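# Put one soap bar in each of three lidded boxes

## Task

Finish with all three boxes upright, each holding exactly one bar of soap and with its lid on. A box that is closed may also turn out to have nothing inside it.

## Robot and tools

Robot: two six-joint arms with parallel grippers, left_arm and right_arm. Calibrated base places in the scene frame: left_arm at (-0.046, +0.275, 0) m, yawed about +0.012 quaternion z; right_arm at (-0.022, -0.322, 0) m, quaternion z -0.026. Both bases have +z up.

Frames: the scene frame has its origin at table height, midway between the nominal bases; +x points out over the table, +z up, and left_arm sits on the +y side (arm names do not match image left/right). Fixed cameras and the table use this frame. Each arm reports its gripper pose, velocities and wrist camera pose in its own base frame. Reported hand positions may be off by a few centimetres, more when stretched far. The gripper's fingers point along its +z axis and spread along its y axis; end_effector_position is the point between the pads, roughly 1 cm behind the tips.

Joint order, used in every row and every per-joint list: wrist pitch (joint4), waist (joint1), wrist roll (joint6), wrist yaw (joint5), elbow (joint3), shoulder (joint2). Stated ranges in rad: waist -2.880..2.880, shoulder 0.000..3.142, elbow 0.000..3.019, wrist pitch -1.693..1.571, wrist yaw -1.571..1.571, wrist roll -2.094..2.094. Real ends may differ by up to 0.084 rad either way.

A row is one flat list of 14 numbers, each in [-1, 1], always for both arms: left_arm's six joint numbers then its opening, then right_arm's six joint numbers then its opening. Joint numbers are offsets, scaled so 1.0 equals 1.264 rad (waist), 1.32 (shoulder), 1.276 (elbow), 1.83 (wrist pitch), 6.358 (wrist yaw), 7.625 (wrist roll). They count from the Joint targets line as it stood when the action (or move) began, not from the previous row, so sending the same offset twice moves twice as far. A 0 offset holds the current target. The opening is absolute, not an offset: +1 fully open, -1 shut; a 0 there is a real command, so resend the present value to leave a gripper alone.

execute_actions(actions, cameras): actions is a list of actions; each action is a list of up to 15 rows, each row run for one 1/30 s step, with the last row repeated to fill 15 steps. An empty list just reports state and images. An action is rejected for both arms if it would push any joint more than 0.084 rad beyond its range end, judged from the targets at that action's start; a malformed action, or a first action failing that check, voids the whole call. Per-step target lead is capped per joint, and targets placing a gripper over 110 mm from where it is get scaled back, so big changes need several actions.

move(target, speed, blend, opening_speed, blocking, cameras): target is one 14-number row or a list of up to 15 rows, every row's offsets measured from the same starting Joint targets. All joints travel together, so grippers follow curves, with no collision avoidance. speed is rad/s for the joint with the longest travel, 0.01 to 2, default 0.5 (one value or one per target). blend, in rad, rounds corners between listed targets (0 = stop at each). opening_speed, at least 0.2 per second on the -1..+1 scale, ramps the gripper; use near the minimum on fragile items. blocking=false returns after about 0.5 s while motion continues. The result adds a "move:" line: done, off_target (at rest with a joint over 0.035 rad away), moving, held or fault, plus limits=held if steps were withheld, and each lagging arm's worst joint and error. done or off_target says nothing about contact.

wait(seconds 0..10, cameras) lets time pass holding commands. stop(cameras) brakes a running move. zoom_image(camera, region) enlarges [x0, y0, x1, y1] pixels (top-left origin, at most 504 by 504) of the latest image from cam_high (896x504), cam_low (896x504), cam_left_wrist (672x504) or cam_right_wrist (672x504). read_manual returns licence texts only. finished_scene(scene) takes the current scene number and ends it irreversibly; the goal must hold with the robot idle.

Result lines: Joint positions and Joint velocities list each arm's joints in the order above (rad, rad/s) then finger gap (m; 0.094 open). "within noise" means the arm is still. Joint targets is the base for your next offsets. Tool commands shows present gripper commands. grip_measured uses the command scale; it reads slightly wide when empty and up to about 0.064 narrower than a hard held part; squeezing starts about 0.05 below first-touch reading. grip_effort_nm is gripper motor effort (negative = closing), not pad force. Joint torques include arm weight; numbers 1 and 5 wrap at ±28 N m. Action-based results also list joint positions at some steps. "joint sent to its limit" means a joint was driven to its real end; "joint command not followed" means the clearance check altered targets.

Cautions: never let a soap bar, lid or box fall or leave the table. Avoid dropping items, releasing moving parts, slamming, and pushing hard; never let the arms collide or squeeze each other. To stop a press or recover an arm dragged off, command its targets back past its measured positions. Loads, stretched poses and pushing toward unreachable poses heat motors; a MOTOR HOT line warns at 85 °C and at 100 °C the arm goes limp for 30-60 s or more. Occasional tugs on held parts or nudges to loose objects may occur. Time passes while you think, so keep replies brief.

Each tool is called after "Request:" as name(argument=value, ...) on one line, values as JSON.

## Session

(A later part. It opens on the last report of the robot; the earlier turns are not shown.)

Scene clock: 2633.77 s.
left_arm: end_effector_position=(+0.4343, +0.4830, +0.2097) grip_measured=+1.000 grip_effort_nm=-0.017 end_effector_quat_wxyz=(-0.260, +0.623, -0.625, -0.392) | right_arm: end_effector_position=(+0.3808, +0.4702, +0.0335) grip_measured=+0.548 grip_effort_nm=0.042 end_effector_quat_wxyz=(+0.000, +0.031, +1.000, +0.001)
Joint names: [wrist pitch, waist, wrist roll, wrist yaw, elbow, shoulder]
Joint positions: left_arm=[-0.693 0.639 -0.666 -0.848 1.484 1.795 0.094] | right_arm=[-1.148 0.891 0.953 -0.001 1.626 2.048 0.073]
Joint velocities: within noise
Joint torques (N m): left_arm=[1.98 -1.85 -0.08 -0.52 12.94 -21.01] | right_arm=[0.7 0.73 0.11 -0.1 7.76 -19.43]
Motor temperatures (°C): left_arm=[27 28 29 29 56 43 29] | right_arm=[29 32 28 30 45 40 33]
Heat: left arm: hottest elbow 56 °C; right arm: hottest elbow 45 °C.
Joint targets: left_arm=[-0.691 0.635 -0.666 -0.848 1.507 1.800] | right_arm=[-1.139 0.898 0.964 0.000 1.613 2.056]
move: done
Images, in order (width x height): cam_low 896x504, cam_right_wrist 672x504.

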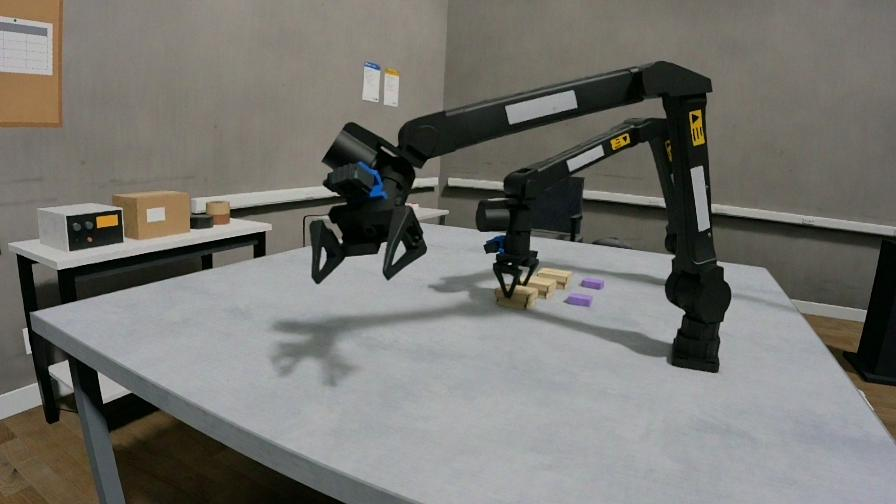

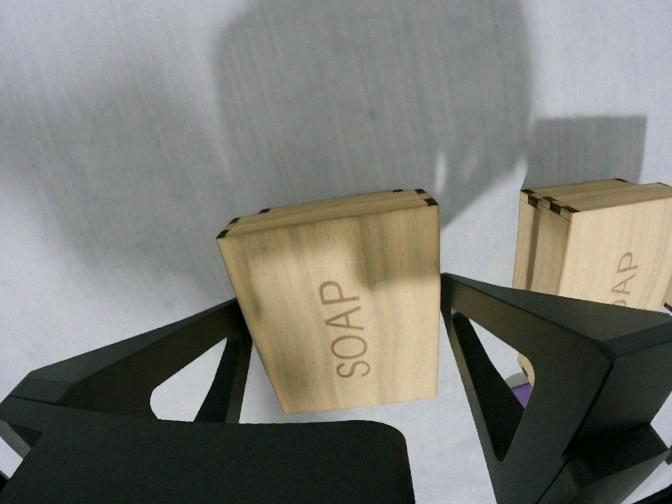

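Request:
move(target=[[0,0,0,0,0,0,1,-0.0493,0,0,0,0.0792,-0.0404,0.55],[0,0,0,0,0,0,1,-0.115,0,0,0,0.1411,-0.0717,0.55]], blend=0.03, speed=0.15)

Request:
zoom_image(camera="cam_low", region=[470, 255, 630, 335])

Scene clock: 2652.80 s.
left_arm: end_effector_position=(+0.4343, +0.4830, +0.2097) grip_measured=+1.000 grip_effort_nm=-0.012 end_effector_quat_wxyz=(-0.260, +0.623, -0.625, -0.392) | right_arm: end_effector_position=(+0.3789, +0.4679, +0.1177) grip_measured=+0.548 grip_effort_nm=0.042 end_effector_quat_wxyz=(-0.002, +0.031, +1.000, -0.002)
Joint names: [wrist pitch, waist, wrist roll, wrist yaw, elbow, shoulder]
Joint positions: left_arm=[-0.693 0.639 -0.666 -0.848 1.484 1.795 0.094] | right_arm=[-1.341 0.891 0.953 -0.001 1.736 1.972 0.073]
Joint velocities: within noise
Joint torques (N m): left_arm=[1.98 -1.96 -0.09 -0.53 12.94 -21.07] | right_arm=[0.1 0.73 0.11 -0.09 14.23 -20.48]
Motor temperatures (°C): left_arm=[27 28 29 29 56 43 29] | right_arm=[29 32 28 30 45 40 32]
Heat: left arm: hottest elbow 56 °C; right arm: hottest elbow 45 °C.
Joint targets: left_arm=[-0.691 0.635 -0.666 -0.848 1.507 1.800] | right_arm=[-1.349 0.898 0.964 0.000 1.792 1.961]
move: off_target (right_arm); right_arm: the elbow is farthest, 0.057 rad from its target

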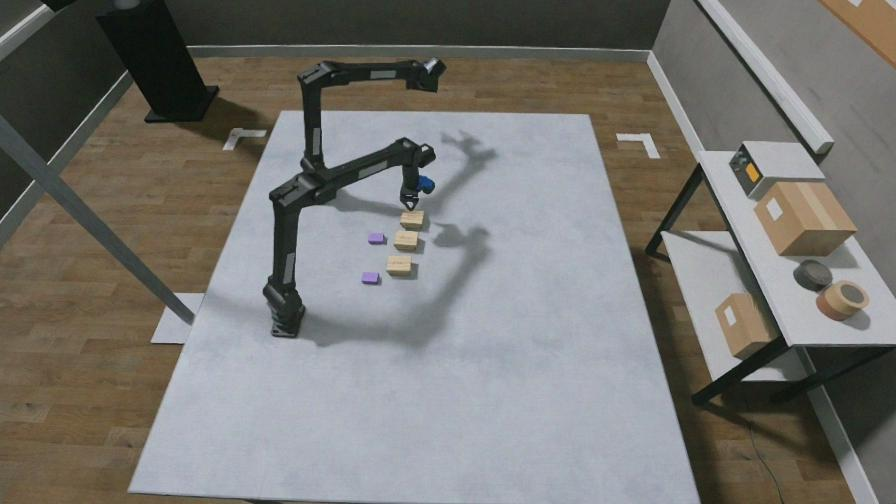

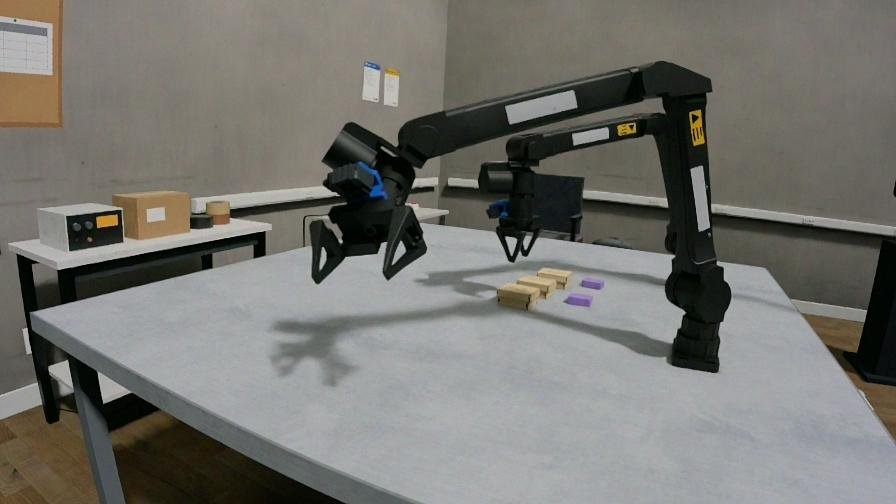

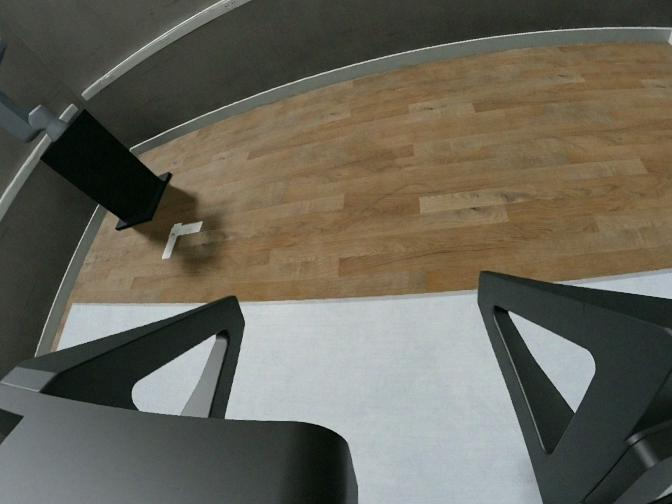

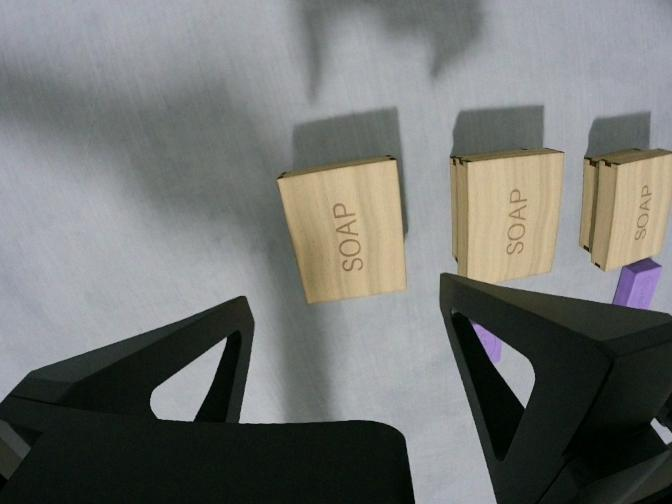

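Scaled by 3.150 from the camera's 896x504 image, which has a finer 1280x720 frame.

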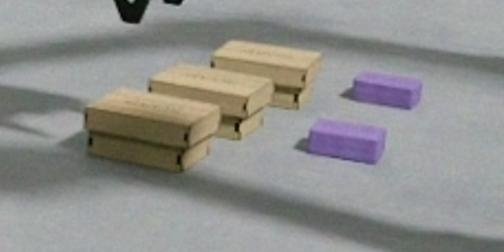

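Request:
finished_scene(scene=1)

The scene is finished: the task was done.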